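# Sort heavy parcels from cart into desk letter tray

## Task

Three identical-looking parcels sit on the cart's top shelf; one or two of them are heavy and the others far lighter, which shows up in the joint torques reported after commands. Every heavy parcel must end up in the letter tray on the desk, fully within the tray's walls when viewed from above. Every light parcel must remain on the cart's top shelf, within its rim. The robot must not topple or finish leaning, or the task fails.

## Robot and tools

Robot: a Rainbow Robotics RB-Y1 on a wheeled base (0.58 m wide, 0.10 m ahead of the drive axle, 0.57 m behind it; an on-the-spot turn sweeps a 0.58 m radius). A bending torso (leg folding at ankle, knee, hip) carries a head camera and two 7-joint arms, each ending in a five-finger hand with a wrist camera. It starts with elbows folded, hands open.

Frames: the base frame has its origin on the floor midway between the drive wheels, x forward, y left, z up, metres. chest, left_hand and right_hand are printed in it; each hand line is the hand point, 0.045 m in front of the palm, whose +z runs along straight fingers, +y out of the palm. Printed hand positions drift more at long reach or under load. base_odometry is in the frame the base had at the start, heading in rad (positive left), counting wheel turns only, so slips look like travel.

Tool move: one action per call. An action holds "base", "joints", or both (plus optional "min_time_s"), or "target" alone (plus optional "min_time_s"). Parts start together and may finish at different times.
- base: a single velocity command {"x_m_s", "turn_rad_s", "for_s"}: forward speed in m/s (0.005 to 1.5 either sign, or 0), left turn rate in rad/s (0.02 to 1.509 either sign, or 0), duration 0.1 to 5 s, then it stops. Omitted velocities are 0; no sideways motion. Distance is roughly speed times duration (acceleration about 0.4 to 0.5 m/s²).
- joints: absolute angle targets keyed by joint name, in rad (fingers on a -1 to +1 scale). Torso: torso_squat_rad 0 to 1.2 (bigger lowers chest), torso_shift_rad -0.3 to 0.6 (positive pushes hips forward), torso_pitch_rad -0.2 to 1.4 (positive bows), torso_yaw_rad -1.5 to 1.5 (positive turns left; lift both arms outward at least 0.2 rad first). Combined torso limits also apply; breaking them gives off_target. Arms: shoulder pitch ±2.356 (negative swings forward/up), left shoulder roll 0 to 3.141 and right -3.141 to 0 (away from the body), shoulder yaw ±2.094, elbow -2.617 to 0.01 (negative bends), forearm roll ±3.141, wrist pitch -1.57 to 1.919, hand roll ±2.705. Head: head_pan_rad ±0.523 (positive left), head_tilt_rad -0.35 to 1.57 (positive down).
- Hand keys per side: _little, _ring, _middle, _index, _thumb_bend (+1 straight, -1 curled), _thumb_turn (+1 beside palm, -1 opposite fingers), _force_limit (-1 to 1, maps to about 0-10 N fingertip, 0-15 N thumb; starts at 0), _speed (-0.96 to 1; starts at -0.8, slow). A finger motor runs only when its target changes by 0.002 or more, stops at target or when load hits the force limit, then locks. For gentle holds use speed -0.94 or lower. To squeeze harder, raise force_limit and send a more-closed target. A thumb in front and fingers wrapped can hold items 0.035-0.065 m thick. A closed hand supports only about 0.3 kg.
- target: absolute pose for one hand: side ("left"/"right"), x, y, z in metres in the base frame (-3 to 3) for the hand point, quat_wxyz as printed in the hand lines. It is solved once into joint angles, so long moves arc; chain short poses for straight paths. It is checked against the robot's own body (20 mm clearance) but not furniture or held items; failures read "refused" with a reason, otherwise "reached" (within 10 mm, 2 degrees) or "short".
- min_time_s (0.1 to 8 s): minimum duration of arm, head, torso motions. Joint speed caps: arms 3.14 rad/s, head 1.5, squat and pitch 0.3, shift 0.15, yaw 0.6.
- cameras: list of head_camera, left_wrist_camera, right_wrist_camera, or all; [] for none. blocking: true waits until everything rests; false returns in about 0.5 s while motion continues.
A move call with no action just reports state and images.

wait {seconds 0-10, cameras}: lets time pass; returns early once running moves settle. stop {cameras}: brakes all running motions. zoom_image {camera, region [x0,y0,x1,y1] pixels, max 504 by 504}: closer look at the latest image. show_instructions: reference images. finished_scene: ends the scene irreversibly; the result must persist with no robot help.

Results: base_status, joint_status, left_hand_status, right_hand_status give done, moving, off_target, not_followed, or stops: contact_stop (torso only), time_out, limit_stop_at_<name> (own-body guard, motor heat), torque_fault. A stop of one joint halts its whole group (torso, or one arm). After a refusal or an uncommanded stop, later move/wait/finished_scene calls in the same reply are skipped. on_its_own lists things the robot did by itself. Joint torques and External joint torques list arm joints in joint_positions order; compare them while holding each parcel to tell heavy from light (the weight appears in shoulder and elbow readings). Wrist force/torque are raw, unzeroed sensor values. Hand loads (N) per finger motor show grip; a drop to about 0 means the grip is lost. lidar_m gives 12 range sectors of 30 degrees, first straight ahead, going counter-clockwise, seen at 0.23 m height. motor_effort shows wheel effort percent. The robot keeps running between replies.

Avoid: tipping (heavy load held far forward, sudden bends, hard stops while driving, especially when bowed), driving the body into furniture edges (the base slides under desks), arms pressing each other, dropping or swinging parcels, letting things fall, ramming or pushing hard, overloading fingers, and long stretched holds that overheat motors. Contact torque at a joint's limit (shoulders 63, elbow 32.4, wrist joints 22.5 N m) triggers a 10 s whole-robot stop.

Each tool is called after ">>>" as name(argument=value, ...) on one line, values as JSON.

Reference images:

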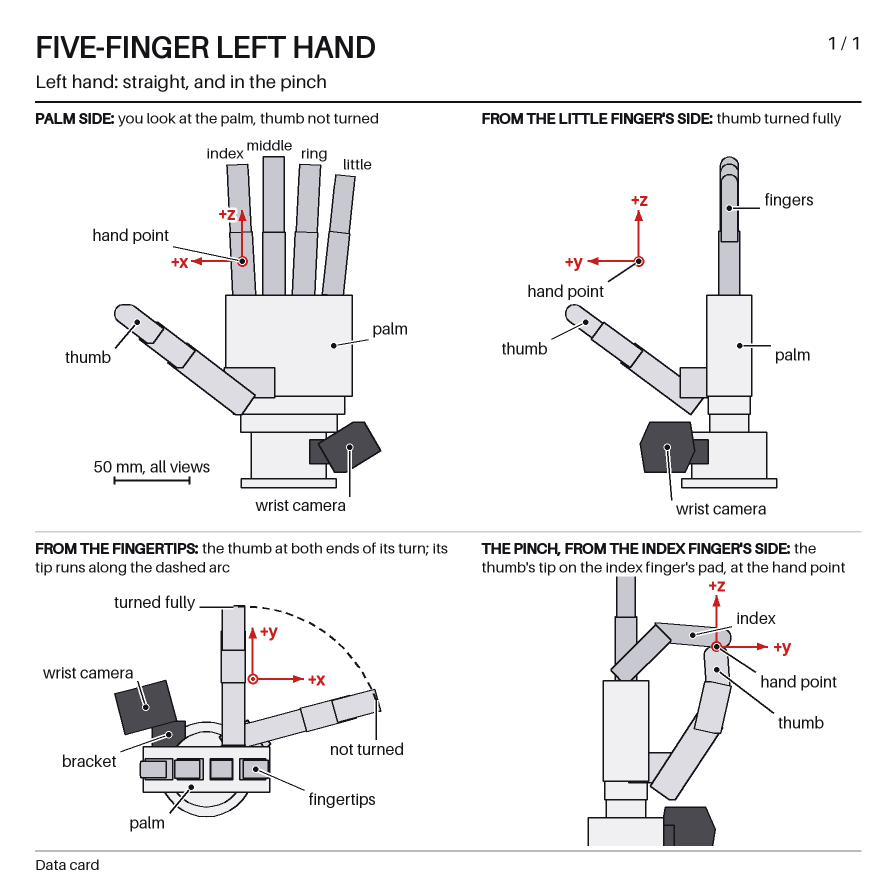

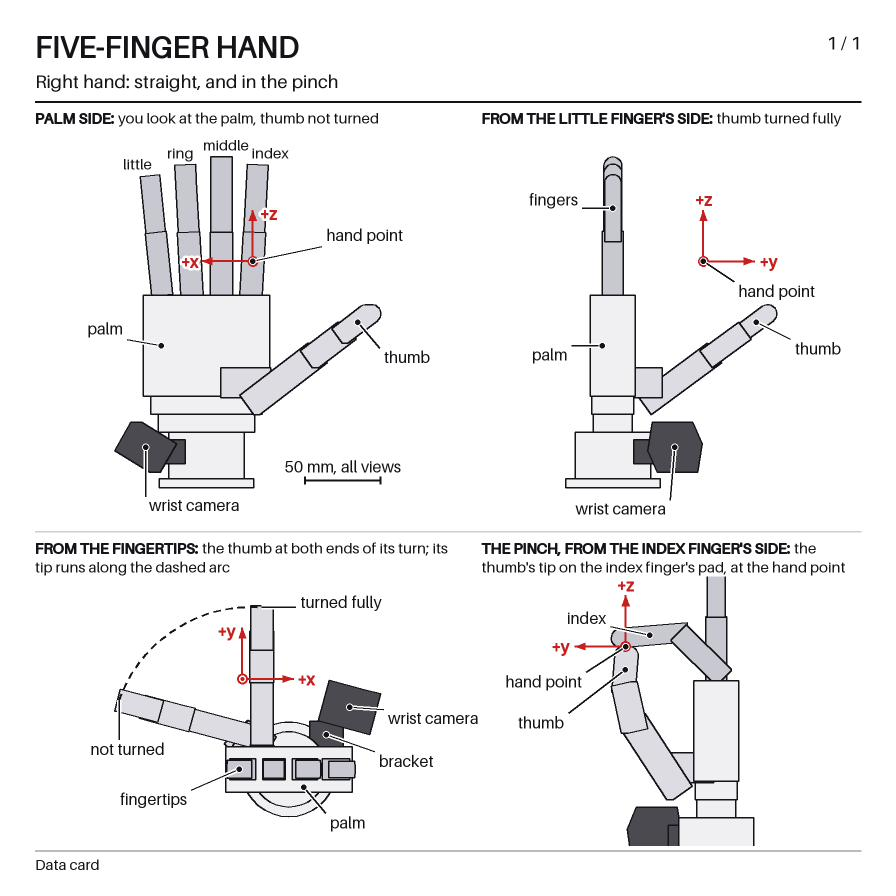

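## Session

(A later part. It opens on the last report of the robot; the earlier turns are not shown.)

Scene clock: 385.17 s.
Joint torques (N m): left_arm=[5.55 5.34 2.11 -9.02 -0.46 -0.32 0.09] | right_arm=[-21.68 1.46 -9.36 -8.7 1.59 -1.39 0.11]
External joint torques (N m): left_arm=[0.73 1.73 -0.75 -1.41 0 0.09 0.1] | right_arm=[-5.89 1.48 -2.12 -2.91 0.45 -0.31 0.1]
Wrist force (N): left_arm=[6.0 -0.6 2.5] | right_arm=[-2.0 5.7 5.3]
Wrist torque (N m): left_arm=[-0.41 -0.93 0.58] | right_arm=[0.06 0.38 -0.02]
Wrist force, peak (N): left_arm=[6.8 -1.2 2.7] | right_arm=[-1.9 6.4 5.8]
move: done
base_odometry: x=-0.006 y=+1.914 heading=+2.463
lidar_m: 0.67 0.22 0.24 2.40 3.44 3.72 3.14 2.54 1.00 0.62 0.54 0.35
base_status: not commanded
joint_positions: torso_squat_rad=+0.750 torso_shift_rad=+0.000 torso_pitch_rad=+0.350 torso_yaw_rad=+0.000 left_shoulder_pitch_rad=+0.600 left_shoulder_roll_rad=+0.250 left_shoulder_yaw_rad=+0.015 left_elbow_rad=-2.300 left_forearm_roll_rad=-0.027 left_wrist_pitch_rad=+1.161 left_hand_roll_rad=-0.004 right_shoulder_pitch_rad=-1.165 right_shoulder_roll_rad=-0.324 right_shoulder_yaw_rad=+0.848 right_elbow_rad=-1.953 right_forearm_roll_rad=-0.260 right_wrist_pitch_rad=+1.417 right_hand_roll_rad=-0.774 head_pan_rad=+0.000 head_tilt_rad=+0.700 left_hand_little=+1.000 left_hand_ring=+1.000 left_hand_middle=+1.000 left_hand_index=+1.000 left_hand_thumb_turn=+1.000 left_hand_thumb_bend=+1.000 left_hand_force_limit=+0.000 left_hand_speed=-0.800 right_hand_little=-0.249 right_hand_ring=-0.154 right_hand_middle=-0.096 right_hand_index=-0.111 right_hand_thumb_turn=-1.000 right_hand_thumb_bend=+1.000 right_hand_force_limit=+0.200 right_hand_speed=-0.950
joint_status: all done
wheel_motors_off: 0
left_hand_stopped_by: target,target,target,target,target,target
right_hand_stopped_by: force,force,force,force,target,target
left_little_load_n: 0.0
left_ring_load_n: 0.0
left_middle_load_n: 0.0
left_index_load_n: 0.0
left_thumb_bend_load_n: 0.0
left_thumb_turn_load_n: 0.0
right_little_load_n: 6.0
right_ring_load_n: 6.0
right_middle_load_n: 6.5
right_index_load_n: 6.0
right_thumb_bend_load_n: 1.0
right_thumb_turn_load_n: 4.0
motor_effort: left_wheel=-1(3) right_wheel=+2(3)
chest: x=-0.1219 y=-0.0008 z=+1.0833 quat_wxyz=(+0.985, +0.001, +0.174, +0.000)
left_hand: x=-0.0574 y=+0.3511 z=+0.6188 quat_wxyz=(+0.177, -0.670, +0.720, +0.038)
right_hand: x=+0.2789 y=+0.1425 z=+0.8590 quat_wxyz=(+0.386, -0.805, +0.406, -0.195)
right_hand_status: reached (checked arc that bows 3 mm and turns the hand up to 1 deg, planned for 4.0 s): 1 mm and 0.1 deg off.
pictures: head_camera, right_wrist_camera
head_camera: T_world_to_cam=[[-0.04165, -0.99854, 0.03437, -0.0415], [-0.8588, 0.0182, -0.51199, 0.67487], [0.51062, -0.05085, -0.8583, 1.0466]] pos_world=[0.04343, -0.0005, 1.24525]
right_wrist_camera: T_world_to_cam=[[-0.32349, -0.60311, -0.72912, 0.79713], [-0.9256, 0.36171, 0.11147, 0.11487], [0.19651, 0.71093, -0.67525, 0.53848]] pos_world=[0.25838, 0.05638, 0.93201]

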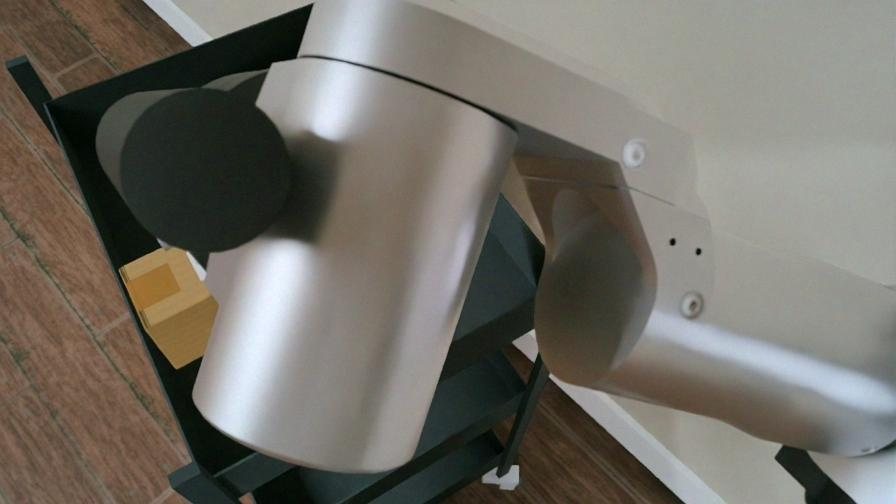

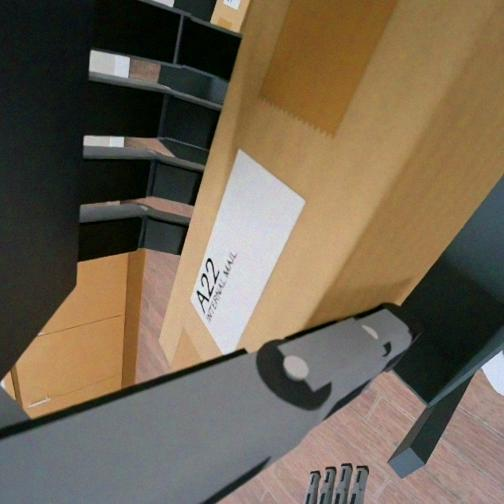

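>>> move(joints={"torso_squat_rad": 0.5}, min_time_s=3)

>>> move(base={"x_m_s": -0.25, "for_s": 2.4}, cameras=["right_wrist_camera"])

>>> move(base={"turn_rad_s": 0.6, "for_s": 4.95}, cameras=["head_camera"])

Scene clock: 399.77 s.
Joint torques (N m): left_arm=[5.58 5.42 2.37 -8.91 -0.37 -0.42 0.14] | right_arm=[-21.58 1.59 -9.43 -8.81 1.3 -1.35 0.18]
External joint torques (N m): left_arm=[0.75 1.81 -0.49 -1.3 0.09 -0.01 0.14] | right_arm=[-5.79 1.61 -2.19 -3.02 0.15 -0.28 0.18]
Wrist force (N): left_arm=[6.4 -1.4 2.6] | right_arm=[-1.8 5.6 5.5]
Wrist torque (N m): left_arm=[-0.54 -0.96 0.64] | right_arm=[0.05 0.31 0.00]
Wrist force, peak (N): left_arm=[6.8 -1.3 2.8] | right_arm=[-1.5 6.4 6.1]
move: done
base_odometry: x=-0.006 y=+1.914 heading=+2.463
lidar_m: 0.66 0.21 0.24 2.41 3.42 3.73 3.14 2.54 1.00 0.60 0.55 0.34
base_status: not commanded
joint_positions: torso_squat_rad=+0.500 torso_shift_rad=+0.000 torso_pitch_rad=+0.350 torso_yaw_rad=+0.000 left_shoulder_pitch_rad=+0.600 left_shoulder_roll_rad=+0.250 left_shoulder_yaw_rad=+0.015 left_elbow_rad=-2.300 left_forearm_roll_rad=-0.027 left_wrist_pitch_rad=+1.161 left_hand_roll_rad=-0.004 right_shoulder_pitch_rad=-1.165 right_shoulder_roll_rad=-0.324 right_shoulder_yaw_rad=+0.848 right_elbow_rad=-1.953 right_forearm_roll_rad=-0.260 right_wrist_pitch_rad=+1.417 right_hand_roll_rad=-0.774 head_pan_rad=+0.000 head_tilt_rad=+0.700 left_hand_little=+1.000 left_hand_ring=+1.000 left_hand_middle=+1.000 left_hand_index=+1.000 left_hand_thumb_turn=+1.000 left_hand_thumb_bend=+1.000 left_hand_force_limit=+0.000 left_hand_speed=-0.800 right_hand_little=-0.249 right_hand_ring=-0.154 right_hand_middle=-0.096 right_hand_index=-0.111 right_hand_thumb_turn=-1.000 right_hand_thumb_bend=+1.000 right_hand_force_limit=+0.200 right_hand_speed=-0.950
joint_status: all done
wheel_motors_off: 0
left_hand_stopped_by: target,target,target,target,target,target
right_hand_stopped_by: force,force,force,force,target,target
left_little_load_n: 0.0
left_ring_load_n: 0.0
left_middle_load_n: 0.0
left_index_load_n: 0.0
left_thumb_bend_load_n: 0.0
left_thumb_turn_load_n: 0.0
right_little_load_n: 6.0
right_ring_load_n: 6.0
right_middle_load_n: 6.0
right_index_load_n: 6.5
right_thumb_bend_load_n: 1.0
right_thumb_turn_load_n: 4.5
motor_effort: left_wheel=-1(3) right_wheel=+2(3)
chest: x=-0.1217 y=-0.0009 z=+1.1854 quat_wxyz=(+0.985, +0.001, +0.174, +0.000)
left_hand: x=-0.0574 y=+0.3510 z=+0.7208 quat_wxyz=(+0.177, -0.670, +0.720, +0.038)
right_hand: x=+0.2790 y=+0.1424 z=+0.9610 quat_wxyz=(+0.386, -0.805, +0.406, -0.195)
pictures: none

Scene clock: 403.23 s.
Joint torques (N m): left_arm=[5.36 5.88 2.33 -9.17 -0.47 -0.36 0.11] | right_arm=[-20.64 0.47 -9.09 -8.18 1.67 -1.65 -0.08]
External joint torques (N m): left_arm=[0.53 2.26 -0.53 -1.56 -0.01 0.05 0.11] | right_arm=[-4.84 0.49 -1.84 -2.39 0.53 -0.57 -0.08]
Wrist force (N): left_arm=[6.2 -1.4 3.1] | right_arm=[-1.4 6.3 5.3]
Wrist torque (N m): left_arm=[-0.57 -0.96 0.64] | right_arm=[0.15 0.27 0.04]
Wrist force, peak (N): left_arm=[6.8 -1.3 2.9] | right_arm=[-1.9 5.8 6.2]
move: done
base_odometry: x=+0.461 y=+1.537 heading=+2.462
lidar_m: 0.78 1.21 2.46 2.93 3.09 3.32 2.54 2.03 1.73 1.08 0.94 0.95
base_status: done (sent for 2.4 of 2.4 s)
joint_positions: torso_squat_rad=+0.500 torso_shift_rad=+0.000 torso_pitch_rad=+0.350 torso_yaw_rad=+0.000 left_shoulder_pitch_rad=+0.600 left_shoulder_roll_rad=+0.250 left_shoulder_yaw_rad=+0.015 left_elbow_rad=-2.300 left_forearm_roll_rad=-0.027 left_wrist_pitch_rad=+1.161 left_hand_roll_rad=-0.004 right_shoulder_pitch_rad=-1.165 right_shoulder_roll_rad=-0.324 right_shoulder_yaw_rad=+0.847 right_elbow_rad=-1.953 right_forearm_roll_rad=-0.260 right_wrist_pitch_rad=+1.417 right_hand_roll_rad=-0.774 head_pan_rad=+0.000 head_tilt_rad=+0.700 left_hand_little=+1.000 left_hand_ring=+1.000 left_hand_middle=+1.000 left_hand_index=+1.000 left_hand_thumb_turn=+1.000 left_hand_thumb_bend=+1.000 left_hand_force_limit=+0.000 left_hand_speed=-0.800 right_hand_little=-0.249 right_hand_ring=-0.154 right_hand_middle=-0.096 right_hand_index=-0.111 right_hand_thumb_turn=-1.000 right_hand_thumb_bend=+1.000 right_hand_force_limit=+0.200 right_hand_speed=-0.950
joint_status: not commanded
wheel_motors_off: 0
left_hand_stopped_by: target,target,target,target,target,target
right_hand_stopped_by: force,force,force,force,target,target
left_little_load_n: 0.5
left_ring_load_n: 0.0
left_middle_load_n: 0.0
left_index_load_n: 0.0
left_thumb_bend_load_n: 0.0
left_thumb_turn_load_n: 0.0
right_little_load_n: 5.5
right_ring_load_n: 6.0
right_middle_load_n: 6.0
right_index_load_n: 6.0
right_thumb_bend_load_n: 0.5
right_thumb_turn_load_n: 4.0
motor_effort: left_wheel=-4(20) right_wheel=+9(18)
chest: x=-0.1218 y=-0.0009 z=+1.1855 quat_wxyz=(+0.985, +0.001, +0.174, +0.000)
left_hand: x=-0.0574 y=+0.3510 z=+0.7209 quat_wxyz=(+0.177, -0.670, +0.720, +0.038)
right_hand: x=+0.2789 y=+0.1426 z=+0.9612 quat_wxyz=(+0.386, -0.805, +0.406, -0.195)
right_wrist_camera: T_world_to_cam=[[-0.32348, -0.60296, -0.72925, 0.8718], [-0.92565, 0.36153, 0.11167, 0.10338], [0.19631, 0.71115, -0.67507, 0.60733]] pos_world=[0.25848, 0.05638, 1.03421]

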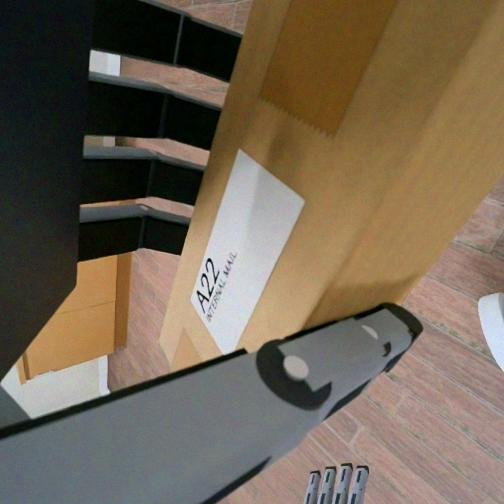

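Scene clock: 409.70 s.
Joint torques (N m): left_arm=[5.65 5.43 2.22 -8.94 -0.59 -0.28 0.14] | right_arm=[-20.48 1.12 -9.65 -8.1 1.38 -1.54 0.25]
External joint torques (N m): left_arm=[0.83 1.81 -0.64 -1.33 -0.12 0.13 0.14] | right_arm=[-4.69 1.13 -2.4 -2.32 0.24 -0.46 0.24]
Wrist force (N): left_arm=[6.2 -1.3 2.4] | right_arm=[-1.1 4.9 5.7]
Wrist torque (N m): left_arm=[-0.49 -0.97 0.66] | right_arm=[-0.09 0.20 0.05]
Wrist force, peak (N): left_arm=[6.5 -1.5 2.9] | right_arm=[-1.6 6.3 6.3]
move: done
base_odometry: x=+0.461 y=+1.537 heading=-0.842
lidar_m: 2.56 1.99 2.41 1.16 0.95 0.93 1.04 0.77 2.48 2.69 3.10 3.32
base_status: done (sent for 4.97 of 4.97 s)
joint_positions: torso_squat_rad=+0.500 torso_shift_rad=+0.000 torso_pitch_rad=+0.350 torso_yaw_rad=+0.000 left_shoulder_pitch_rad=+0.600 left_shoulder_roll_rad=+0.250 left_shoulder_yaw_rad=+0.015 left_elbow_rad=-2.300 left_forearm_roll_rad=-0.027 left_wrist_pitch_rad=+1.161 left_hand_roll_rad=-0.004 right_shoulder_pitch_rad=-1.165 right_shoulder_roll_rad=-0.324 right_shoulder_yaw_rad=+0.847 right_elbow_rad=-1.953 right_forearm_roll_rad=-0.260 right_wrist_pitch_rad=+1.417 right_hand_roll_rad=-0.774 head_pan_rad=+0.000 head_tilt_rad=+0.700 left_hand_little=+1.000 left_hand_ring=+1.000 left_hand_middle=+1.000 left_hand_index=+1.000 left_hand_thumb_turn=+1.000 left_hand_thumb_bend=+1.000 left_hand_force_limit=+0.000 left_hand_speed=-0.800 right_hand_little=-0.249 right_hand_ring=-0.154 right_hand_middle=-0.096 right_hand_index=-0.111 right_hand_thumb_turn=-1.000 right_hand_thumb_bend=+1.000 right_hand_force_limit=+0.200 right_hand_speed=-0.950
joint_status: not commanded
wheel_motors_off: 0
left_hand_stopped_by: target,target,target,target,target,target
right_hand_stopped_by: force,force,force,force,target,target
left_little_load_n: 0.0
left_ring_load_n: 0.0
left_middle_load_n: 0.0
left_index_load_n: 0.0
left_thumb_bend_load_n: 0.0
left_thumb_turn_load_n: 0.0
right_little_load_n: 5.5
right_ring_load_n: 6.0
right_middle_load_n: 6.0
right_index_load_n: 6.5
right_thumb_bend_load_n: 1.0
right_thumb_turn_load_n: 4.0
motor_effort: left_wheel=+0(23) right_wheel=+5(21)
chest: x=-0.1218 y=-0.0009 z=+1.1855 quat_wxyz=(+0.985, +0.001, +0.174, +0.000)
left_hand: x=-0.0574 y=+0.3510 z=+0.7209 quat_wxyz=(+0.177, -0.670, +0.720, +0.038)
right_hand: x=+0.2789 y=+0.1426 z=+0.9612 quat_wxyz=(+0.386, -0.805, +0.406, -0.195)
head_camera: T_world_to_cam=[[-0.0417, -0.99854, 0.03447, -0.04512], [-0.85887, 0.0182, -0.51188, 0.72708], [0.5105, -0.05095, -0.85837, 1.13427]] pos_world=[0.04353, -0.0005, 1.34735]

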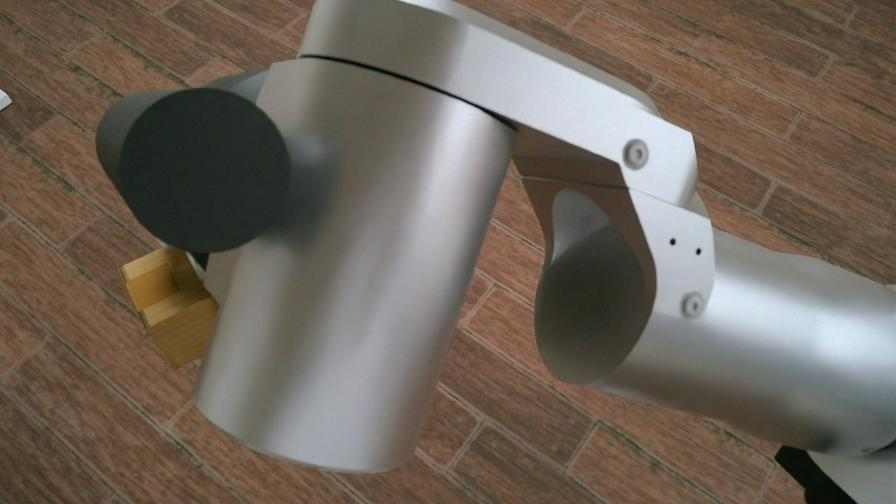

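>>> move(base={"x_m_s": 0.4, "for_s": 3.15})

>>> move(base={"turn_rad_s": 0.5, "for_s": 1.68}, joints={"head_tilt_rad": 0.25, "torso_squat_rad": 0.35}, min_time_s=3, cameras=["head_camera", "right_wrist_camera"])

Scene clock: 417.70 s.
Joint torques (N m): left_arm=[5.18 5.86 2.24 -8.75 -0.45 -0.32 0.14] | right_arm=[-21.21 0.48 -9.08 -8.1 1.36 -1.66 0.29]
External joint torques (N m): left_arm=[0.36 2.25 -0.63 -1.14 0.02 0.09 0.15] | right_arm=[-5.42 0.5 -1.84 -2.31 0.21 -0.58 0.28]
Wrist force (N): left_arm=[6.2 -1.2 2.7] | right_arm=[-1.7 5.4 4.9]
Wrist torque (N m): left_arm=[-0.52 -0.95 0.66] | right_arm=[0.08 0.33 -0.01]
Wrist force, peak (N): left_arm=[6.8 -0.9 2.8] | right_arm=[-1.6 6.3 6.3]
move: done
base_odometry: x=+1.305 y=+0.593 heading=-0.842
lidar_m: 2.08 1.33 1.64 1.34 1.94 1.91 2.02 3.26 3.25 2.86 2.35 2.31
base_status: done (sent for 3.17 of 3.17 s)
joint_positions: torso_squat_rad=+0.500 torso_shift_rad=+0.000 torso_pitch_rad=+0.350 torso_yaw_rad=+0.000 left_shoulder_pitch_rad=+0.600 left_shoulder_roll_rad=+0.250 left_shoulder_yaw_rad=+0.015 left_elbow_rad=-2.300 left_forearm_roll_rad=-0.027 left_wrist_pitch_rad=+1.161 left_hand_roll_rad=-0.004 right_shoulder_pitch_rad=-1.165 right_shoulder_roll_rad=-0.324 right_shoulder_yaw_rad=+0.847 right_elbow_rad=-1.953 right_forearm_roll_rad=-0.260 right_wrist_pitch_rad=+1.417 right_hand_roll_rad=-0.774 head_pan_rad=+0.000 head_tilt_rad=+0.700 left_hand_little=+1.000 left_hand_ring=+1.000 left_hand_middle=+1.000 left_hand_index=+1.000 left_hand_thumb_turn=+1.000 left_hand_thumb_bend=+1.000 left_hand_force_limit=+0.000 left_hand_speed=-0.800 right_hand_little=-0.249 right_hand_ring=-0.154 right_hand_middle=-0.096 right_hand_index=-0.111 right_hand_thumb_turn=-1.000 right_hand_thumb_bend=+1.000 right_hand_force_limit=+0.200 right_hand_speed=-0.950
joint_status: not commanded
wheel_motors_off: 0
left_hand_stopped_by: target,target,target,target,target,target
right_hand_stopped_by: force,force,force,force,target,target
left_little_load_n: 0.0
left_ring_load_n: 0.0
left_middle_load_n: 0.0
left_index_load_n: 0.0
left_thumb_bend_load_n: -0.5
left_thumb_turn_load_n: 0.0
right_little_load_n: 6.0
right_ring_load_n: 6.0
right_middle_load_n: 6.0
right_index_load_n: 6.5
right_thumb_bend_load_n: 0.5
right_thumb_turn_load_n: 4.0
motor_effort: left_wheel=-1(24) right_wheel=-1(23)
chest: x=-0.1217 y=-0.0009 z=+1.1854 quat_wxyz=(+0.985, +0.001, +0.174, +0.000)
left_hand: x=-0.0574 y=+0.3510 z=+0.7208 quat_wxyz=(+0.177, -0.670, +0.720, +0.038)
right_hand: x=+0.2790 y=+0.1426 z=+0.9612 quat_wxyz=(+0.386, -0.805, +0.406, -0.194)
pictures: none

Scene clock: 421.00 s.
Joint torques (N m): left_arm=[5.26 5.56 2.38 -8.92 -0.54 -0.42 0.16] | right_arm=[-21.43 1.11 -8.86 -8.15 1.64 -1.68 0.27]
External joint torques (N m): left_arm=[0.44 1.94 -0.49 -1.31 -0.08 -0.01 0.17] | right_arm=[-5.63 1.13 -1.62 -2.36 0.49 -0.6 0.26]
Wrist force (N): left_arm=[6.2 -1.2 2.9] | right_arm=[-1.5 6.0 5.6]
Wrist torque (N m): left_arm=[-0.53 -0.96 0.64] | right_arm=[0.14 0.25 0.04]
Wrist force, peak (N): left_arm=[6.8 -1.3 3.2] | right_arm=[-1.5 6.2 6.4]
move: done
base_odometry: x=+1.305 y=+0.593 heading=-0.009
lidar_m: 1.66 1.34 2.04 1.90 1.98 2.39 3.24 3.31 2.49 2.34 2.38 1.34
base_status: done (sent for 1.67 of 1.67 s)
joint_positions: torso_squat_rad=+0.350 torso_shift_rad=+0.000 torso_pitch_rad=+0.350 torso_yaw_rad=+0.000 left_shoulder_pitch_rad=+0.600 left_shoulder_roll_rad=+0.250 left_shoulder_yaw_rad=+0.015 left_elbow_rad=-2.300 left_forearm_roll_rad=-0.027 left_wrist_pitch_rad=+1.161 left_hand_roll_rad=-0.004 right_shoulder_pitch_rad=-1.165 right_shoulder_roll_rad=-0.324 right_shoulder_yaw_rad=+0.847 right_elbow_rad=-1.953 right_forearm_roll_rad=-0.260 right_wrist_pitch_rad=+1.417 right_hand_roll_rad=-0.774 head_pan_rad=+0.000 head_tilt_rad=+0.250 left_hand_little=+1.000 left_hand_ring=+1.000 left_hand_middle=+1.000 left_hand_index=+1.000 left_hand_thumb_turn=+1.000 left_hand_thumb_bend=+1.000 left_hand_force_limit=+0.000 left_hand_speed=-0.800 right_hand_little=-0.249 right_hand_ring=-0.154 right_hand_middle=-0.096 right_hand_index=-0.111 right_hand_thumb_turn=-1.000 right_hand_thumb_bend=+1.000 right_hand_force_limit=+0.200 right_hand_speed=-0.950
joint_status: all done
wheel_motors_off: 0
left_hand_stopped_by: target,target,target,target,target,target
right_hand_stopped_by: force,force,force,force,target,target
left_little_load_n: 0.0
left_ring_load_n: 0.0
left_middle_load_n: 0.0
left_index_load_n: 0.0
left_thumb_bend_load_n: 0.0
left_thumb_turn_load_n: 0.0
right_little_load_n: 5.5
right_ring_load_n: 6.0
right_middle_load_n: 6.0
right_index_load_n: 6.0
right_thumb_bend_load_n: 1.0
right_thumb_turn_load_n: 4.0
motor_effort: left_wheel=-1(23) right_wheel=+4(20)
chest: x=-0.1217 y=-0.0009 z=+1.2287 quat_wxyz=(+0.985, +0.001, +0.174, +0.000)
left_hand: x=-0.0574 y=+0.3510 z=+0.7641 quat_wxyz=(+0.177, -0.670, +0.720, +0.038)
right_hand: x=+0.2790 y=+0.1425 z=+1.0044 quat_wxyz=(+0.386, -0.805, +0.406, -0.194)
head_camera: T_world_to_cam=[[-0.05304, -0.99851, 0.01287, -0.01661], [-0.55092, 0.01851, -0.83435, 1.21368], [0.83287, -0.05134, -0.55109, 0.74876]] pos_world=[0.04415, -0.0006, 1.42548]
right_wrist_camera: T_world_to_cam=[[-0.32362, -0.60293, -0.72921, 0.90326], [-0.92562, 0.36155, 0.11184, 0.09847], [0.19622, 0.71117, -0.67509, 0.63644]] pos_world=[0.25858, 0.05638, 1.07731]

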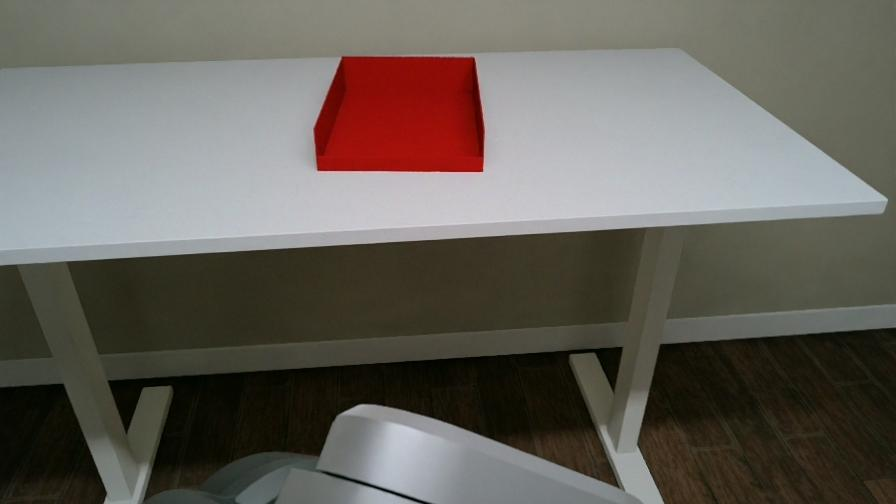

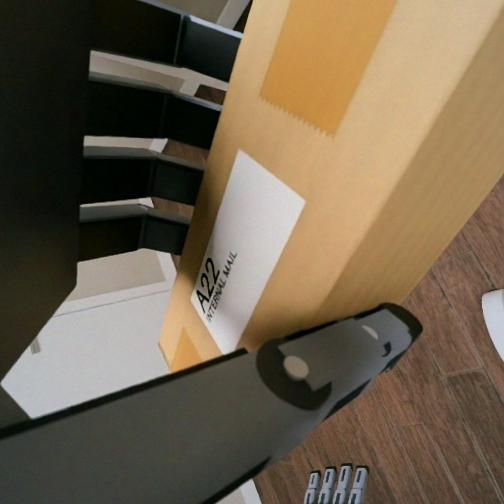

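>>> move(target={"side": "right", "x": 0.30, "y": 0.11, "z": 1.10, "quat_wxyz": [0.3867, -0.8053, 0.4059, -0.1949]}, min_time_s=4)

>>> move(target={"side": "right", "x": 0.32, "y": 0.06, "z": 1.10, "quat_wxyz": [0.3435, -0.7154, 0.5490, -0.2636]}, min_time_s=3, cameras=["head_camera", "right_wrist_camera"])

Scene clock: 444.40 s.
Joint torques (N m): left_arm=[5.35 5.59 2.46 -8.83 -0.44 -0.26 0.22] | right_arm=[-23.03 -4.54 -10.06 -6.77 1.39 -1.64 0.09]
External joint torques (N m): left_arm=[0.53 1.97 -0.41 -1.22 0.03 0.15 0.23] | right_arm=[-5.85 -2.09 -2.62 -2.7 0.34 -0.49 0.08]
Wrist force (N): left_arm=[6.3 -0.8 2.9] | right_arm=[-2.0 5.1 6.0]
Wrist torque (N m): left_arm=[-0.45 -0.97 0.62] | right_arm=[-0.09 0.36 0.00]
Wrist force, peak (N): left_arm=[6.5 -1.4 3.1] | right_arm=[-1.7 6.4 6.0]
move: done
base_odometry: x=+1.305 y=+0.593 heading=-0.009
lidar_m: 1.66 1.34 2.04 1.90 1.97 2.40 3.23 3.30 2.48 2.34 2.38 1.34
base_status: not commanded
joint_positions: torso_squat_rad=+0.350 torso_shift_rad=+0.000 torso_pitch_rad=+0.350 torso_yaw_rad=+0.000 left_shoulder_pitch_rad=+0.600 left_shoulder_roll_rad=+0.250 left_shoulder_yaw_rad=+0.015 left_elbow_rad=-2.300 left_forearm_roll_rad=-0.027 left_wrist_pitch_rad=+1.161 left_hand_roll_rad=-0.004 right_shoulder_pitch_rad=-1.330 right_shoulder_roll_rad=-0.395 right_shoulder_yaw_rad=+0.624 right_elbow_rad=-2.020 right_forearm_roll_rad=-0.506 right_wrist_pitch_rad=+1.599 right_hand_roll_rad=-0.697 head_pan_rad=+0.000 head_tilt_rad=+0.250 left_hand_little=+1.000 left_hand_ring=+1.000 left_hand_middle=+1.000 left_hand_index=+1.000 left_hand_thumb_turn=+1.000 left_hand_thumb_bend=+1.000 left_hand_force_limit=+0.000 left_hand_speed=-0.800 right_hand_little=-0.249 right_hand_ring=-0.154 right_hand_middle=-0.096 right_hand_index=-0.111 right_hand_thumb_turn=-1.000 right_hand_thumb_bend=+1.000 right_hand_force_limit=+0.200 right_hand_speed=-0.950
joint_status: all done
wheel_motors_off: 0
left_hand_stopped_by: target,target,target,target,target,target
right_hand_stopped_by: force,force,force,force,target,target
left_little_load_n: 0.0
left_ring_load_n: 0.0
left_middle_load_n: 0.0
left_index_load_n: 0.0
left_thumb_bend_load_n: 0.0
left_thumb_turn_load_n: 0.0
right_little_load_n: 5.5
right_ring_load_n: 6.0
right_middle_load_n: 6.5
right_index_load_n: 6.5
right_thumb_bend_load_n: 1.0
right_thumb_turn_load_n: 4.0
motor_effort: left_wheel=+0(1) right_wheel=+4(4)
chest: x=-0.1217 y=-0.0009 z=+1.2287 quat_wxyz=(+0.985, +0.001, +0.174, +0.000)
left_hand: x=-0.0574 y=+0.3510 z=+0.7641 quat_wxyz=(+0.177, -0.670, +0.720, +0.038)
right_hand: x=+0.2997 y=+0.1100 z=+1.0992 quat_wxyz=(+0.386, -0.805, +0.406, -0.194)
right_hand_status: reached (checked arc that bows 6 mm and turns the hand up to 1 deg, planned for 4.0 s): 1 mm and 0.1 deg off.
pictures: none

Scene clock: 447.73 s.
Joint torques (N m): left_arm=[5.85 5.89 2.4 -8.87 -0.46 -0.46 0.06] | right_arm=[-22.96 -4.56 -7.17 -6.12 1.95 -1.11 -0.38]
External joint torques (N m): left_arm=[1.03 2.27 -0.46 -1.26 0 -0.05 0.07] | right_arm=[-6.11 -1.96 -0.03 -2.44 0.69 -0.26 -0.38]
Wrist force (N): left_arm=[6.6 -1.1 2.9] | right_arm=[-2.0 4.8 5.6]
Wrist torque (N m): left_arm=[-0.55 -1.03 0.65] | right_arm=[-0.08 0.35 -0.11]
Wrist force, peak (N): left_arm=[6.7 -1.0 3.1] | right_arm=[-1.8 6.3 6.1]
move: done
base_odometry: x=+1.305 y=+0.593 heading=-0.009
lidar_m: 1.66 1.34 2.04 1.91 1.99 2.40 3.24 3.31 2.47 2.33 2.39 1.33
base_status: not commanded
joint_positions: torso_squat_rad=+0.350 torso_shift_rad=+0.000 torso_pitch_rad=+0.350 torso_yaw_rad=+0.000 left_shoulder_pitch_rad=+0.600 left_shoulder_roll_rad=+0.250 left_shoulder_yaw_rad=+0.015 left_elbow_rad=-2.300 left_forearm_roll_rad=-0.027 left_wrist_pitch_rad=+1.161 left_hand_roll_rad=-0.004 right_shoulder_pitch_rad=-1.345 right_shoulder_roll_rad=-0.397 right_shoulder_yaw_rad=+0.667 right_elbow_rad=-2.078 right_forearm_roll_rad=-0.308 right_wrist_pitch_rad=+1.861 right_hand_roll_rad=-0.970 head_pan_rad=+0.000 head_tilt_rad=+0.250 left_hand_little=+1.000 left_hand_ring=+1.000 left_hand_middle=+1.000 left_hand_index=+1.000 left_hand_thumb_turn=+1.000 left_hand_thumb_bend=+1.000 left_hand_force_limit=+0.000 left_hand_speed=-0.800 right_hand_little=-0.249 right_hand_ring=-0.154 right_hand_middle=-0.096 right_hand_index=-0.111 right_hand_thumb_turn=-1.000 right_hand_thumb_bend=+1.000 right_hand_force_limit=+0.200 right_hand_speed=-0.950
joint_status: all done
wheel_motors_off: 0
left_hand_stopped_by: target,target,target,target,target,target
right_hand_stopped_by: force,force,force,force,target,target
left_little_load_n: 0.0
left_ring_load_n: 0.0
left_middle_load_n: 0.0
left_index_load_n: 0.0
left_thumb_bend_load_n: 0.0
left_thumb_turn_load_n: 0.0
right_little_load_n: 5.5
right_ring_load_n: 6.0
right_middle_load_n: 6.5
right_index_load_n: 6.5
right_thumb_bend_load_n: 0.5
right_thumb_turn_load_n: 4.0
motor_effort: left_wheel=+0(1) right_wheel=+4(4)
chest: x=-0.1217 y=-0.0009 z=+1.2287 quat_wxyz=(+0.985, +0.001, +0.174, +0.000)
left_hand: x=-0.0574 y=+0.3510 z=+0.7641 quat_wxyz=(+0.177, -0.670, +0.720, +0.038)
right_hand: x=+0.3198 y=+0.0599 z=+1.0994 quat_wxyz=(+0.343, -0.715, +0.549, -0.263)
right_hand_status: reached (checked arc that bows 3 mm and turns the hand up to 21 deg, planned for 3.0 s): 1 mm and 0.1 deg off.
head_camera: T_world_to_cam=[[-0.05304, -0.99851, 0.01287, -0.01661], [-0.55092, 0.01851, -0.83435, 1.21368], [0.83287, -0.05134, -0.55109, 0.74876]] pos_world=[0.04415, -0.0006, 1.42548]
right_wrist_camera: T_world_to_cam=[[-0.52173, -0.44235, -0.72947, 0.98992], [-0.729, 0.67531, 0.11188, 0.07368], [0.44312, 0.59015, -0.6748, 0.67936]] pos_world=[0.26914, -0.01279, 1.17231]

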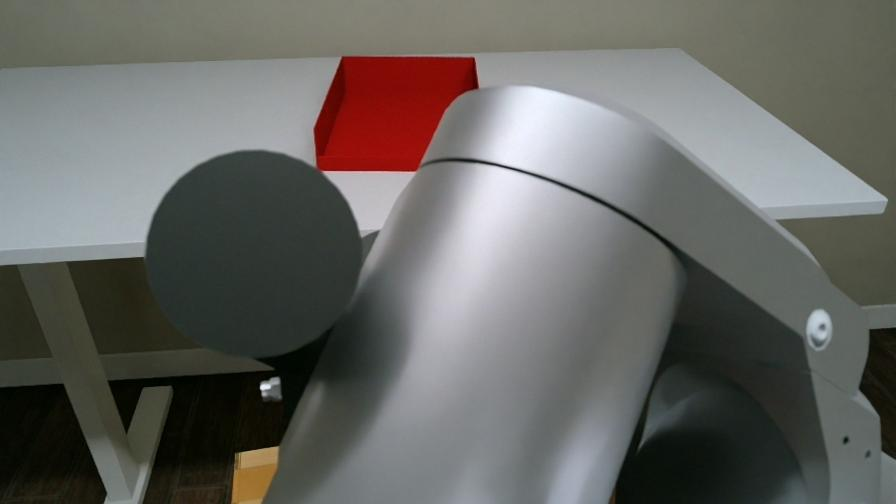

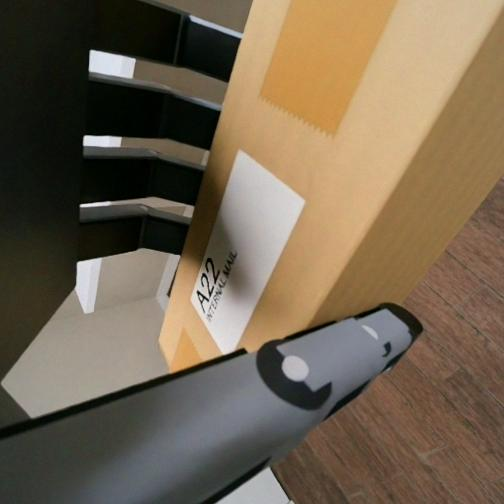

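>>> move(base={"x_m_s": 0.2, "for_s": 2.5}, joints={"head_tilt_rad": 0.55}, cameras=["head_camera", "right_wrist_camera"])

Scene clock: 453.33 s.
Joint torques (N m): left_arm=[5.6 5.58 2.28 -8.97 -0.47 -0.38 0.14] | right_arm=[-22.31 -3.98 -7.32 -5.77 1.72 -1.28 -0.1]
External joint torques (N m): left_arm=[0.77 1.97 -0.58 -1.36 0 0.03 0.15] | right_arm=[-5.47 -1.38 -0.17 -2.09 0.46 -0.42 -0.11]
Wrist force (N): left_arm=[6.0 -1.2 2.8] | right_arm=[-1.2 5.2 5.8]
Wrist torque (N m): left_arm=[-0.54 -0.92 0.61] | right_arm=[-0.02 0.20 -0.02]
Wrist force, peak (N): left_arm=[6.6 -1.1 3.1] | right_arm=[-2.5 6.5 6.4]
move: done
base_odometry: x=+1.805 y=+0.588 heading=-0.009
lidar_m: 1.16 1.00 0.94 1.95 1.99 2.43 3.74 3.36 2.45 2.30 1.79 0.90
base_status: done (sent for 2.5 of 2.5 s)
joint_positions: torso_squat_rad=+0.350 torso_shift_rad=+0.000 torso_pitch_rad=+0.350 torso_yaw_rad=+0.000 left_shoulder_pitch_rad=+0.600 left_shoulder_roll_rad=+0.250 left_shoulder_yaw_rad=+0.015 left_elbow_rad=-2.300 left_forearm_roll_rad=-0.027 left_wrist_pitch_rad=+1.161 left_hand_roll_rad=-0.004 right_shoulder_pitch_rad=-1.345 right_shoulder_roll_rad=-0.397 right_shoulder_yaw_rad=+0.667 right_elbow_rad=-2.078 right_forearm_roll_rad=-0.308 right_wrist_pitch_rad=+1.861 right_hand_roll_rad=-0.970 head_pan_rad=+0.000 head_tilt_rad=+0.550 left_hand_little=+1.000 left_hand_ring=+1.000 left_hand_middle=+1.000 left_hand_index=+1.000 left_hand_thumb_turn=+1.000 left_hand_thumb_bend=+1.000 left_hand_force_limit=+0.000 left_hand_speed=-0.800 right_hand_little=-0.249 right_hand_ring=-0.154 right_hand_middle=-0.096 right_hand_index=-0.111 right_hand_thumb_turn=-1.000 right_hand_thumb_bend=+1.000 right_hand_force_limit=+0.200 right_hand_speed=-0.950
joint_status: all done
wheel_motors_off: 0
left_hand_stopped_by: target,target,target,target,target,target
right_hand_stopped_by: force,force,force,force,target,target
left_little_load_n: 0.0
left_ring_load_n: 0.0
left_middle_load_n: 0.0
left_index_load_n: -0.5
left_thumb_bend_load_n: 0.0
left_thumb_turn_load_n: 0.0
right_little_load_n: 6.0
right_ring_load_n: 6.0
right_middle_load_n: 6.0
right_index_load_n: 6.5
right_thumb_bend_load_n: 1.0
right_thumb_turn_load_n: 4.0
motor_effort: left_wheel=-1(22) right_wheel=-1(23)
chest: x=-0.1217 y=-0.0009 z=+1.2287 quat_wxyz=(+0.985, +0.001, +0.174, +0.000)
left_hand: x=-0.0574 y=+0.3510 z=+0.7641 quat_wxyz=(+0.177, -0.670, +0.720, +0.038)
right_hand: x=+0.3198 y=+0.0598 z=+1.0994 quat_wxyz=(+0.343, -0.715, +0.549, -0.263)
head_camera: T_world_to_cam=[[-0.04652, -0.99853, 0.02787, -0.03755], [-0.77289, 0.0183, -0.63428, 0.92467], [0.63284, -0.05105, -0.7726, 1.05435]] pos_world=[0.04569, -0.0006, 1.40213]
right_wrist_camera: T_world_to_cam=[[-0.52159, -0.44242, -0.72952, 0.98996], [-0.72898, 0.67537, 0.11163, 0.07411], [0.44331, 0.59004, -0.67478, 0.6793]] pos_world=[0.26924, -0.01289, 1.17231]

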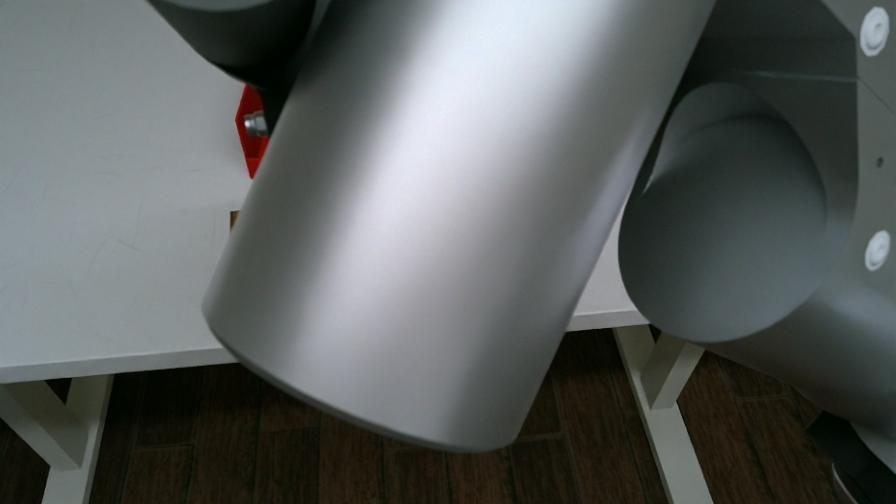

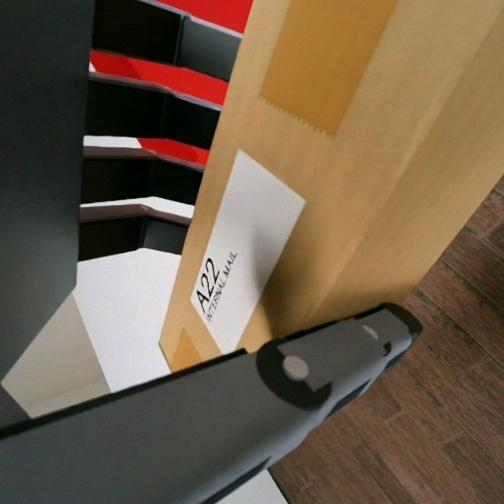

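>>> move(base={"x_m_s": 0.1, "for_s": 1.75})

>>> move(target={"side": "right", "x": 0.30, "y": -0.16, "z": 1.10, "quat_wxyz": [0.3435, -0.7154, 0.5490, -0.2636]}, min_time_s=3.5, cameras=["head_camera", "right_wrist_camera"])

Scene clock: 458.57 s.
Joint torques (N m): left_arm=[5.43 5.73 2.21 -8.96 -0.5 -0.44 0] | right_arm=[-21.76 -3.66 -7.94 -5.28 1.82 -1.34 -0.47]
External joint torques (N m): left_arm=[0.61 2.12 -0.66 -1.34 -0.04 -0.03 0.01] | right_arm=[-4.91 -1.06 -0.79 -1.61 0.56 -0.48 -0.47]
Wrist force (N): left_arm=[6.1 -1.1 2.7] | right_arm=[-2.2 5.5 5.9]
Wrist torque (N m): left_arm=[-0.50 -0.95 0.61] | right_arm=[0.03 0.39 -0.06]
Wrist force, peak (N): left_arm=[6.7 -1.3 3.2] | right_arm=[-1.6 6.6 6.0]
move: done
base_odometry: x=+1.982 y=+0.587 heading=-0.009
lidar_m: 0.98 1.01 0.84 1.95 2.01 2.63 3.92 3.46 2.44 2.28 1.53 0.76
base_status: done (sent for 1.77 of 1.77 s)
joint_positions: torso_squat_rad=+0.350 torso_shift_rad=+0.000 torso_pitch_rad=+0.350 torso_yaw_rad=+0.000 left_shoulder_pitch_rad=+0.600 left_shoulder_roll_rad=+0.250 left_shoulder_yaw_rad=+0.015 left_elbow_rad=-2.300 left_forearm_roll_rad=-0.027 left_wrist_pitch_rad=+1.161 left_hand_roll_rad=-0.004 right_shoulder_pitch_rad=-1.345 right_shoulder_roll_rad=-0.397 right_shoulder_yaw_rad=+0.667 right_elbow_rad=-2.078 right_forearm_roll_rad=-0.308 right_wrist_pitch_rad=+1.861 right_hand_roll_rad=-0.970 head_pan_rad=+0.000 head_tilt_rad=+0.550 left_hand_little=+1.000 left_hand_ring=+1.000 left_hand_middle=+1.000 left_hand_index=+1.000 left_hand_thumb_turn=+1.000 left_hand_thumb_bend=+1.000 left_hand_force_limit=+0.000 left_hand_speed=-0.800 right_hand_little=-0.249 right_hand_ring=-0.154 right_hand_middle=-0.096 right_hand_index=-0.111 right_hand_thumb_turn=-1.000 right_hand_thumb_bend=+1.000 right_hand_force_limit=+0.200 right_hand_speed=-0.950
joint_status: not commanded
wheel_motors_off: 0
left_hand_stopped_by: target,target,target,target,target,target
right_hand_stopped_by: force,force,force,force,target,target
left_little_load_n: 0.0
left_ring_load_n: 0.0
left_middle_load_n: 0.0
left_index_load_n: 0.0
left_thumb_bend_load_n: 0.0
left_thumb_turn_load_n: 0.0
right_little_load_n: 6.0
right_ring_load_n: 6.0
right_middle_load_n: 6.0
right_index_load_n: 6.0
right_thumb_bend_load_n: 1.0
right_thumb_turn_load_n: 4.0
motor_effort: left_wheel=-4(18) right_wheel=+2(21)
chest: x=-0.1216 y=-0.0009 z=+1.2287 quat_wxyz=(+0.985, +0.001, +0.174, +0.000)
left_hand: x=-0.0574 y=+0.3510 z=+0.7641 quat_wxyz=(+0.177, -0.670, +0.720, +0.038)
right_hand: x=+0.3198 y=+0.0599 z=+1.0995 quat_wxyz=(+0.343, -0.715, +0.549, -0.263)
pictures: none

Scene clock: 462.40 s.
Joint torques (N m): left_arm=[5.11 5.8 2.17 -8.88 -0.5 -0.43 0.07] | right_arm=[-12.57 -12.18 -9.96 -4.13 1.35 -2.29 0.06]
External joint torques (N m): left_arm=[0.28 2.19 -0.69 -1.27 -0.04 -0.02 0.07] | right_arm=[-1.53 -2.71 -2.71 -2.09 0.21 -1.21 0.06]
Wrist force (N): left_arm=[6.5 -1.2 2.7] | right_arm=[-1.7 5.2 6.1]
Wrist torque (N m): left_arm=[-0.51 -0.99 0.63] | right_arm=[-0.09 0.32 0.01]
Wrist force, peak (N): left_arm=[6.6 -1.6 2.8] | right_arm=[-1.9 5.9 6.4]
move: done
base_odometry: x=+1.982 y=+0.587 heading=-0.009
lidar_m: 0.98 1.02 0.84 1.97 2.01 2.65 3.90 3.46 2.43 2.28 1.53 0.77
base_status: not commanded
joint_positions: torso_squat_rad=+0.350 torso_shift_rad=+0.000 torso_pitch_rad=+0.350 torso_yaw_rad=+0.000 left_shoulder_pitch_rad=+0.600 left_shoulder_roll_rad=+0.250 left_shoulder_yaw_rad=+0.015 left_elbow_rad=-2.300 left_forearm_roll_rad=-0.027 left_wrist_pitch_rad=+1.161 left_hand_roll_rad=-0.004 right_shoulder_pitch_rad=-0.746 right_shoulder_roll_rad=-1.028 right_shoulder_yaw_rad=+0.073 right_elbow_rad=-2.485 right_forearm_roll_rad=-0.774 right_wrist_pitch_rad=+1.571 right_hand_roll_rad=-0.770 head_pan_rad=+0.000 head_tilt_rad=+0.550 left_hand_little=+1.000 left_hand_ring=+1.000 left_hand_middle=+1.000 left_hand_index=+1.000 left_hand_thumb_turn=+1.000 left_hand_thumb_bend=+1.000 left_hand_force_limit=+0.000 left_hand_speed=-0.800 right_hand_little=-0.249 right_hand_ring=-0.154 right_hand_middle=-0.096 right_hand_index=-0.111 right_hand_thumb_turn=-1.000 right_hand_thumb_bend=+1.000 right_hand_force_limit=+0.200 right_hand_speed=-0.950
joint_status: all done
wheel_motors_off: 0
left_hand_stopped_by: target,target,target,target,target,target
right_hand_stopped_by: force,force,force,force,target,target
left_little_load_n: -0.5
left_ring_load_n: 0.0
left_middle_load_n: 0.0
left_index_load_n: 0.0
left_thumb_bend_load_n: 0.0
left_thumb_turn_load_n: 0.0
right_little_load_n: 6.0
right_ring_load_n: 6.0
right_middle_load_n: 6.5
right_index_load_n: 6.0
right_thumb_bend_load_n: 1.0
right_thumb_turn_load_n: 4.0
motor_effort: left_wheel=-4(5) right_wheel=+1(2)
chest: x=-0.1216 y=-0.0009 z=+1.2287 quat_wxyz=(+0.985, +0.001, +0.174, +0.000)
left_hand: x=-0.0574 y=+0.3510 z=+0.7641 quat_wxyz=(+0.177, -0.670, +0.720, +0.038)
right_hand: x=+0.2999 y=-0.1599 z=+1.0997 quat_wxyz=(+0.343, -0.715, +0.549, -0.264)
right_hand_status: reached (checked arc that bows 29 mm and turns the hand up to 6 deg, planned for 3.5 s): 0 mm and 0.1 deg off.
head_camera: T_world_to_cam=[[-0.04651, -0.99853, 0.02787, -0.03755], [-0.77293, 0.0183, -0.63423, 0.9246], [0.63279, -0.05104, -0.77264, 1.0544]] pos_world=[0.04569, -0.0006, 1.40213]
right_wrist_camera: T_world_to_cam=[[-0.52167, -0.44214, -0.72964, 0.88275], [-0.72839, 0.6761, 0.11108, 0.2084], [0.44419, 0.58941, -0.67475, 0.81759]] pos_world=[0.24914, -0.23249, 1.17261]

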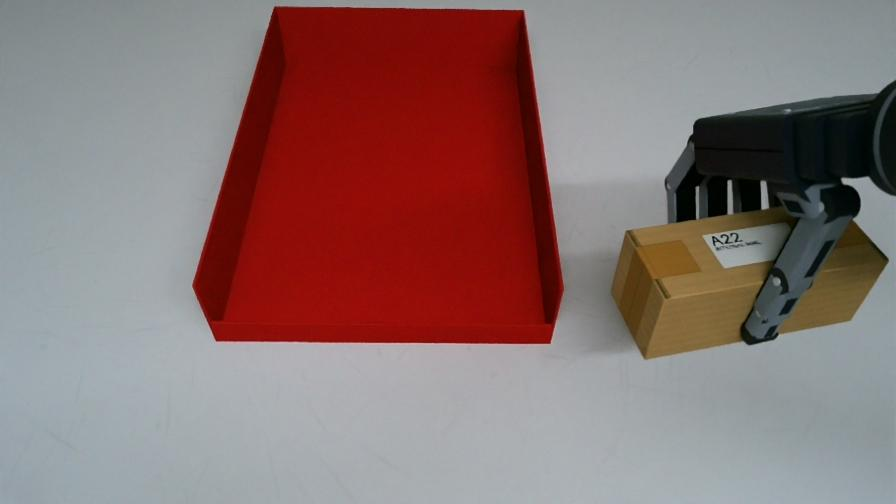

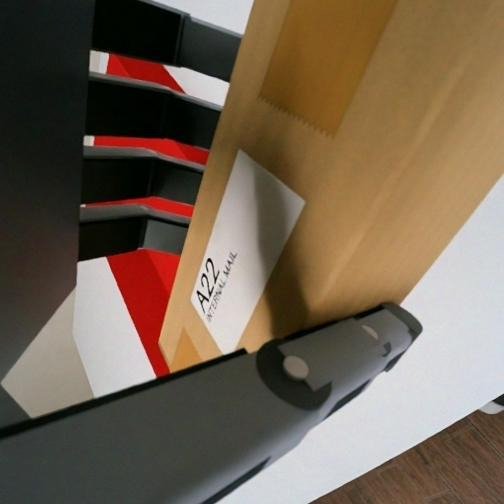

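>>> move(target={"side": "right", "x": 0.45, "y": 0.0, "z": 1.12, "quat_wxyz": [0.3435, -0.7154, 0.5490, -0.2636]}, min_time_s=4)

>>> move(target={"side": "right", "x": 0.603, "y": 0.043, "z": 1.07, "quat_wxyz": [0.3435, -0.7154, 0.5490, -0.2636]}, min_time_s=3, cameras=["head_camera", "right_wrist_camera"])

Scene clock: 481.63 s.
Joint torques (N m): left_arm=[5.12 5.98 2.37 -8.92 -0.55 -0.45 0.35] | right_arm=[-27.95 -5.97 -7.3 -5.12 1.39 -2.35 0.26]
External joint torques (N m): left_arm=[0.29 2.36 -0.5 -1.31 -0.09 -0.04 0.35] | right_arm=[-7.42 -0.03 0.29 -0.61 0.34 -1.19 0.25]
Wrist force (N): left_arm=[6.0 -1.3 2.9] | right_arm=[-1.7 6.4 6.4]
Wrist torque (N m): left_arm=[-0.57 -0.90 0.62] | right_arm=[0.11 0.28 0.06]
Wrist force, peak (N): left_arm=[6.7 -1.4 3.0] | right_arm=[-1.7 6.4 6.4]
move: done
base_odometry: x=+1.982 y=+0.587 heading=-0.009
lidar_m: 0.98 1.00 0.84 1.95 2.02 2.66 3.91 3.46 2.43 2.29 1.52 0.76
base_status: not commanded
joint_positions: torso_squat_rad=+0.350 torso_shift_rad=+0.000 torso_pitch_rad=+0.350 torso_yaw_rad=+0.000 left_shoulder_pitch_rad=+0.600 left_shoulder_roll_rad=+0.250 left_shoulder_yaw_rad=+0.015 left_elbow_rad=-2.300 left_forearm_roll_rad=-0.027 left_wrist_pitch_rad=+1.161 left_hand_roll_rad=-0.004 right_shoulder_pitch_rad=-1.421 right_shoulder_roll_rad=-0.546 right_shoulder_yaw_rad=+0.504 right_elbow_rad=-1.642 right_forearm_roll_rad=-0.491 right_wrist_pitch_rad=+1.489 right_hand_roll_rad=-0.685 head_pan_rad=+0.000 head_tilt_rad=+0.550 left_hand_little=+1.000 left_hand_ring=+1.000 left_hand_middle=+1.000 left_hand_index=+1.000 left_hand_thumb_turn=+1.000 left_hand_thumb_bend=+1.000 left_hand_force_limit=+0.000 left_hand_speed=-0.800 right_hand_little=-0.249 right_hand_ring=-0.154 right_hand_middle=-0.096 right_hand_index=-0.111 right_hand_thumb_turn=-1.000 right_hand_thumb_bend=+1.000 right_hand_force_limit=+0.200 right_hand_speed=-0.950
joint_status: all done
wheel_motors_off: 0
left_hand_stopped_by: target,target,target,target,target,target
right_hand_stopped_by: force,force,force,force,target,target
left_little_load_n: 0.0
left_ring_load_n: 0.0
left_middle_load_n: 0.0
left_index_load_n: 0.0
left_thumb_bend_load_n: 0.0
left_thumb_turn_load_n: 0.0
right_little_load_n: 5.5
right_ring_load_n: 6.0
right_middle_load_n: 6.0
right_index_load_n: 6.0
right_thumb_bend_load_n: 1.0
right_thumb_turn_load_n: 4.0
motor_effort: left_wheel=-4(6) right_wheel=+1(2)
chest: x=-0.1217 y=-0.0009 z=+1.2287 quat_wxyz=(+0.985, +0.001, +0.174, +0.000)
left_hand: x=-0.0574 y=+0.3510 z=+0.7641 quat_wxyz=(+0.177, -0.670, +0.720, +0.038)
right_hand: x=+0.4497 y=-0.0004 z=+1.1192 quat_wxyz=(+0.343, -0.715, +0.549, -0.263)
right_hand_status: reached (checked arc that bows 31 mm and turns the hand up to 6 deg, planned for 4.0 s): 1 mm and 0.1 deg off.
pictures: none

Scene clock: 484.97 s.
Joint torques (N m): left_arm=[5.13 5.49 2.7 -8.82 -0.36 -0.39 0.13] | right_arm=[-32.75 -9.17 -2.12 -8.58 0.55 -2.84 -0.02]
External joint torques (N m): left_arm=[0.3 1.88 -0.17 -1.21 0.1 0.02 0.14] | right_arm=[-7.76 -1.4 -0.78 -1.56 0.08 -1.27 -0.03]
Wrist force (N): left_arm=[6.1 -0.5 2.5] | right_arm=[-2.0 6.1 4.6]
Wrist torque (N m): left_arm=[-0.41 -0.95 0.60] | right_arm=[0.07 0.44 -0.01]
Wrist force, peak (N): left_arm=[6.6 -1.3 3.0] | right_arm=[-1.5 7.0 5.3]
move: short
base_odometry: x=+1.982 y=+0.587 heading=-0.009
lidar_m: 0.98 1.01 0.84 1.96 2.01 2.64 3.91 3.46 2.42 2.29 1.51 0.75
base_status: not commanded
joint_positions: torso_squat_rad=+0.350 torso_shift_rad=+0.000 torso_pitch_rad=+0.350 torso_yaw_rad=+0.000 left_shoulder_pitch_rad=+0.600 left_shoulder_roll_rad=+0.250 left_shoulder_yaw_rad=+0.015 left_elbow_rad=-2.300 left_forearm_roll_rad=-0.027 left_wrist_pitch_rad=+1.161 left_hand_roll_rad=-0.004 right_shoulder_pitch_rad=-1.816 right_shoulder_roll_rad=-0.170 right_shoulder_yaw_rad=+0.446 right_elbow_rad=-0.267 right_forearm_roll_rad=-0.452 right_wrist_pitch_rad=+0.580 right_hand_roll_rad=-0.344 head_pan_rad=+0.000 head_tilt_rad=+0.550 left_hand_little=+1.000 left_hand_ring=+1.000 left_hand_middle=+1.000 left_hand_index=+1.000 left_hand_thumb_turn=+1.000 left_hand_thumb_bend=+1.000 left_hand_force_limit=+0.000 left_hand_speed=-0.800 right_hand_little=-0.249 right_hand_ring=-0.154 right_hand_middle=-0.096 right_hand_index=-0.111 right_hand_thumb_turn=-1.000 right_hand_thumb_bend=+1.000 right_hand_force_limit=+0.200 right_hand_speed=-0.950
joint_status: all done
wheel_motors_off: 0
left_hand_stopped_by: target,target,target,target,target,target
right_hand_stopped_by: force,force,force,force,target,target
left_little_load_n: 0.0
left_ring_load_n: 0.0
left_middle_load_n: 0.0
left_index_load_n: 0.0
left_thumb_bend_load_n: 0.0
left_thumb_turn_load_n: 0.0
right_little_load_n: 6.0
right_ring_load_n: 6.0
right_middle_load_n: 6.0
right_index_load_n: 6.0
right_thumb_bend_load_n: 1.0
right_thumb_turn_load_n: 4.0
motor_effort: left_wheel=-3(5) right_wheel=+2(3)
chest: x=-0.1217 y=-0.0009 z=+1.2287 quat_wxyz=(+0.985, +0.001, +0.174, +0.000)
left_hand: x=-0.0574 y=+0.3510 z=+0.7641 quat_wxyz=(+0.177, -0.670, +0.720, +0.038)
right_hand: x=+0.6017 y=+0.0423 z=+1.0689 quat_wxyz=(+0.395, -0.684, +0.535, -0.300)
right_hand_status: short (checked arc that bows 73 mm and turns the hand up to 10 deg, as near as the solve gets, planned for 3.0 s): 2 mm and 8.3 deg off. The place is met; only the turn is off.
head_camera: T_world_to_cam=[[-0.04659, -0.99853, 0.02781, -0.03746], [-0.77288, 0.0184, -0.63428, 0.92459], [0.63284, -0.05105, -0.7726, 1.05441]] pos_world=[0.04559, -0.0006, 1.40213]
right_wrist_camera: T_world_to_cam=[[-0.42035, -0.39985, -0.81451, 1.13512], [-0.73159, 0.68036, 0.04356, 0.36894], [0.53674, 0.61419, -0.57851, 0.38402]] pos_world=[0.54093, -0.033, 1.13066]

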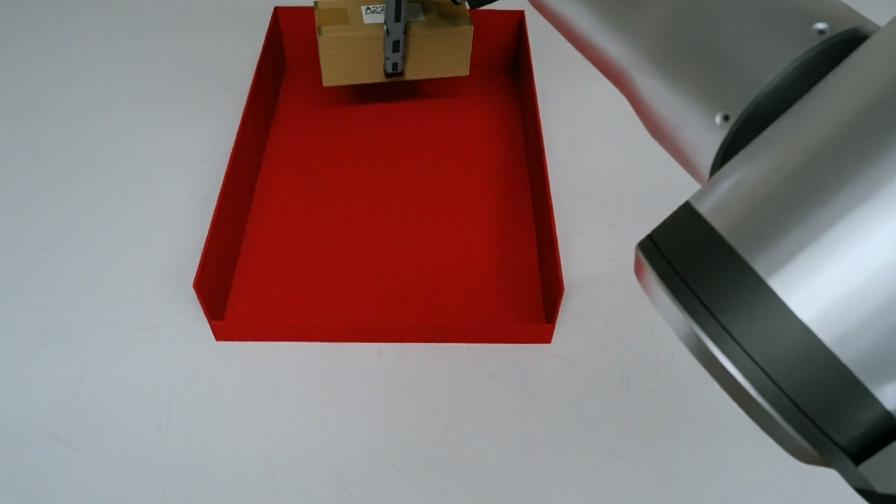

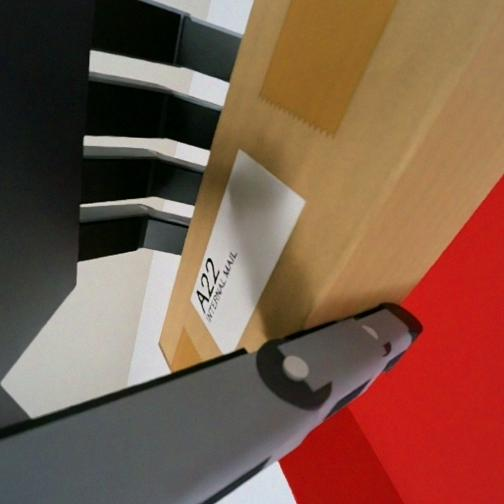

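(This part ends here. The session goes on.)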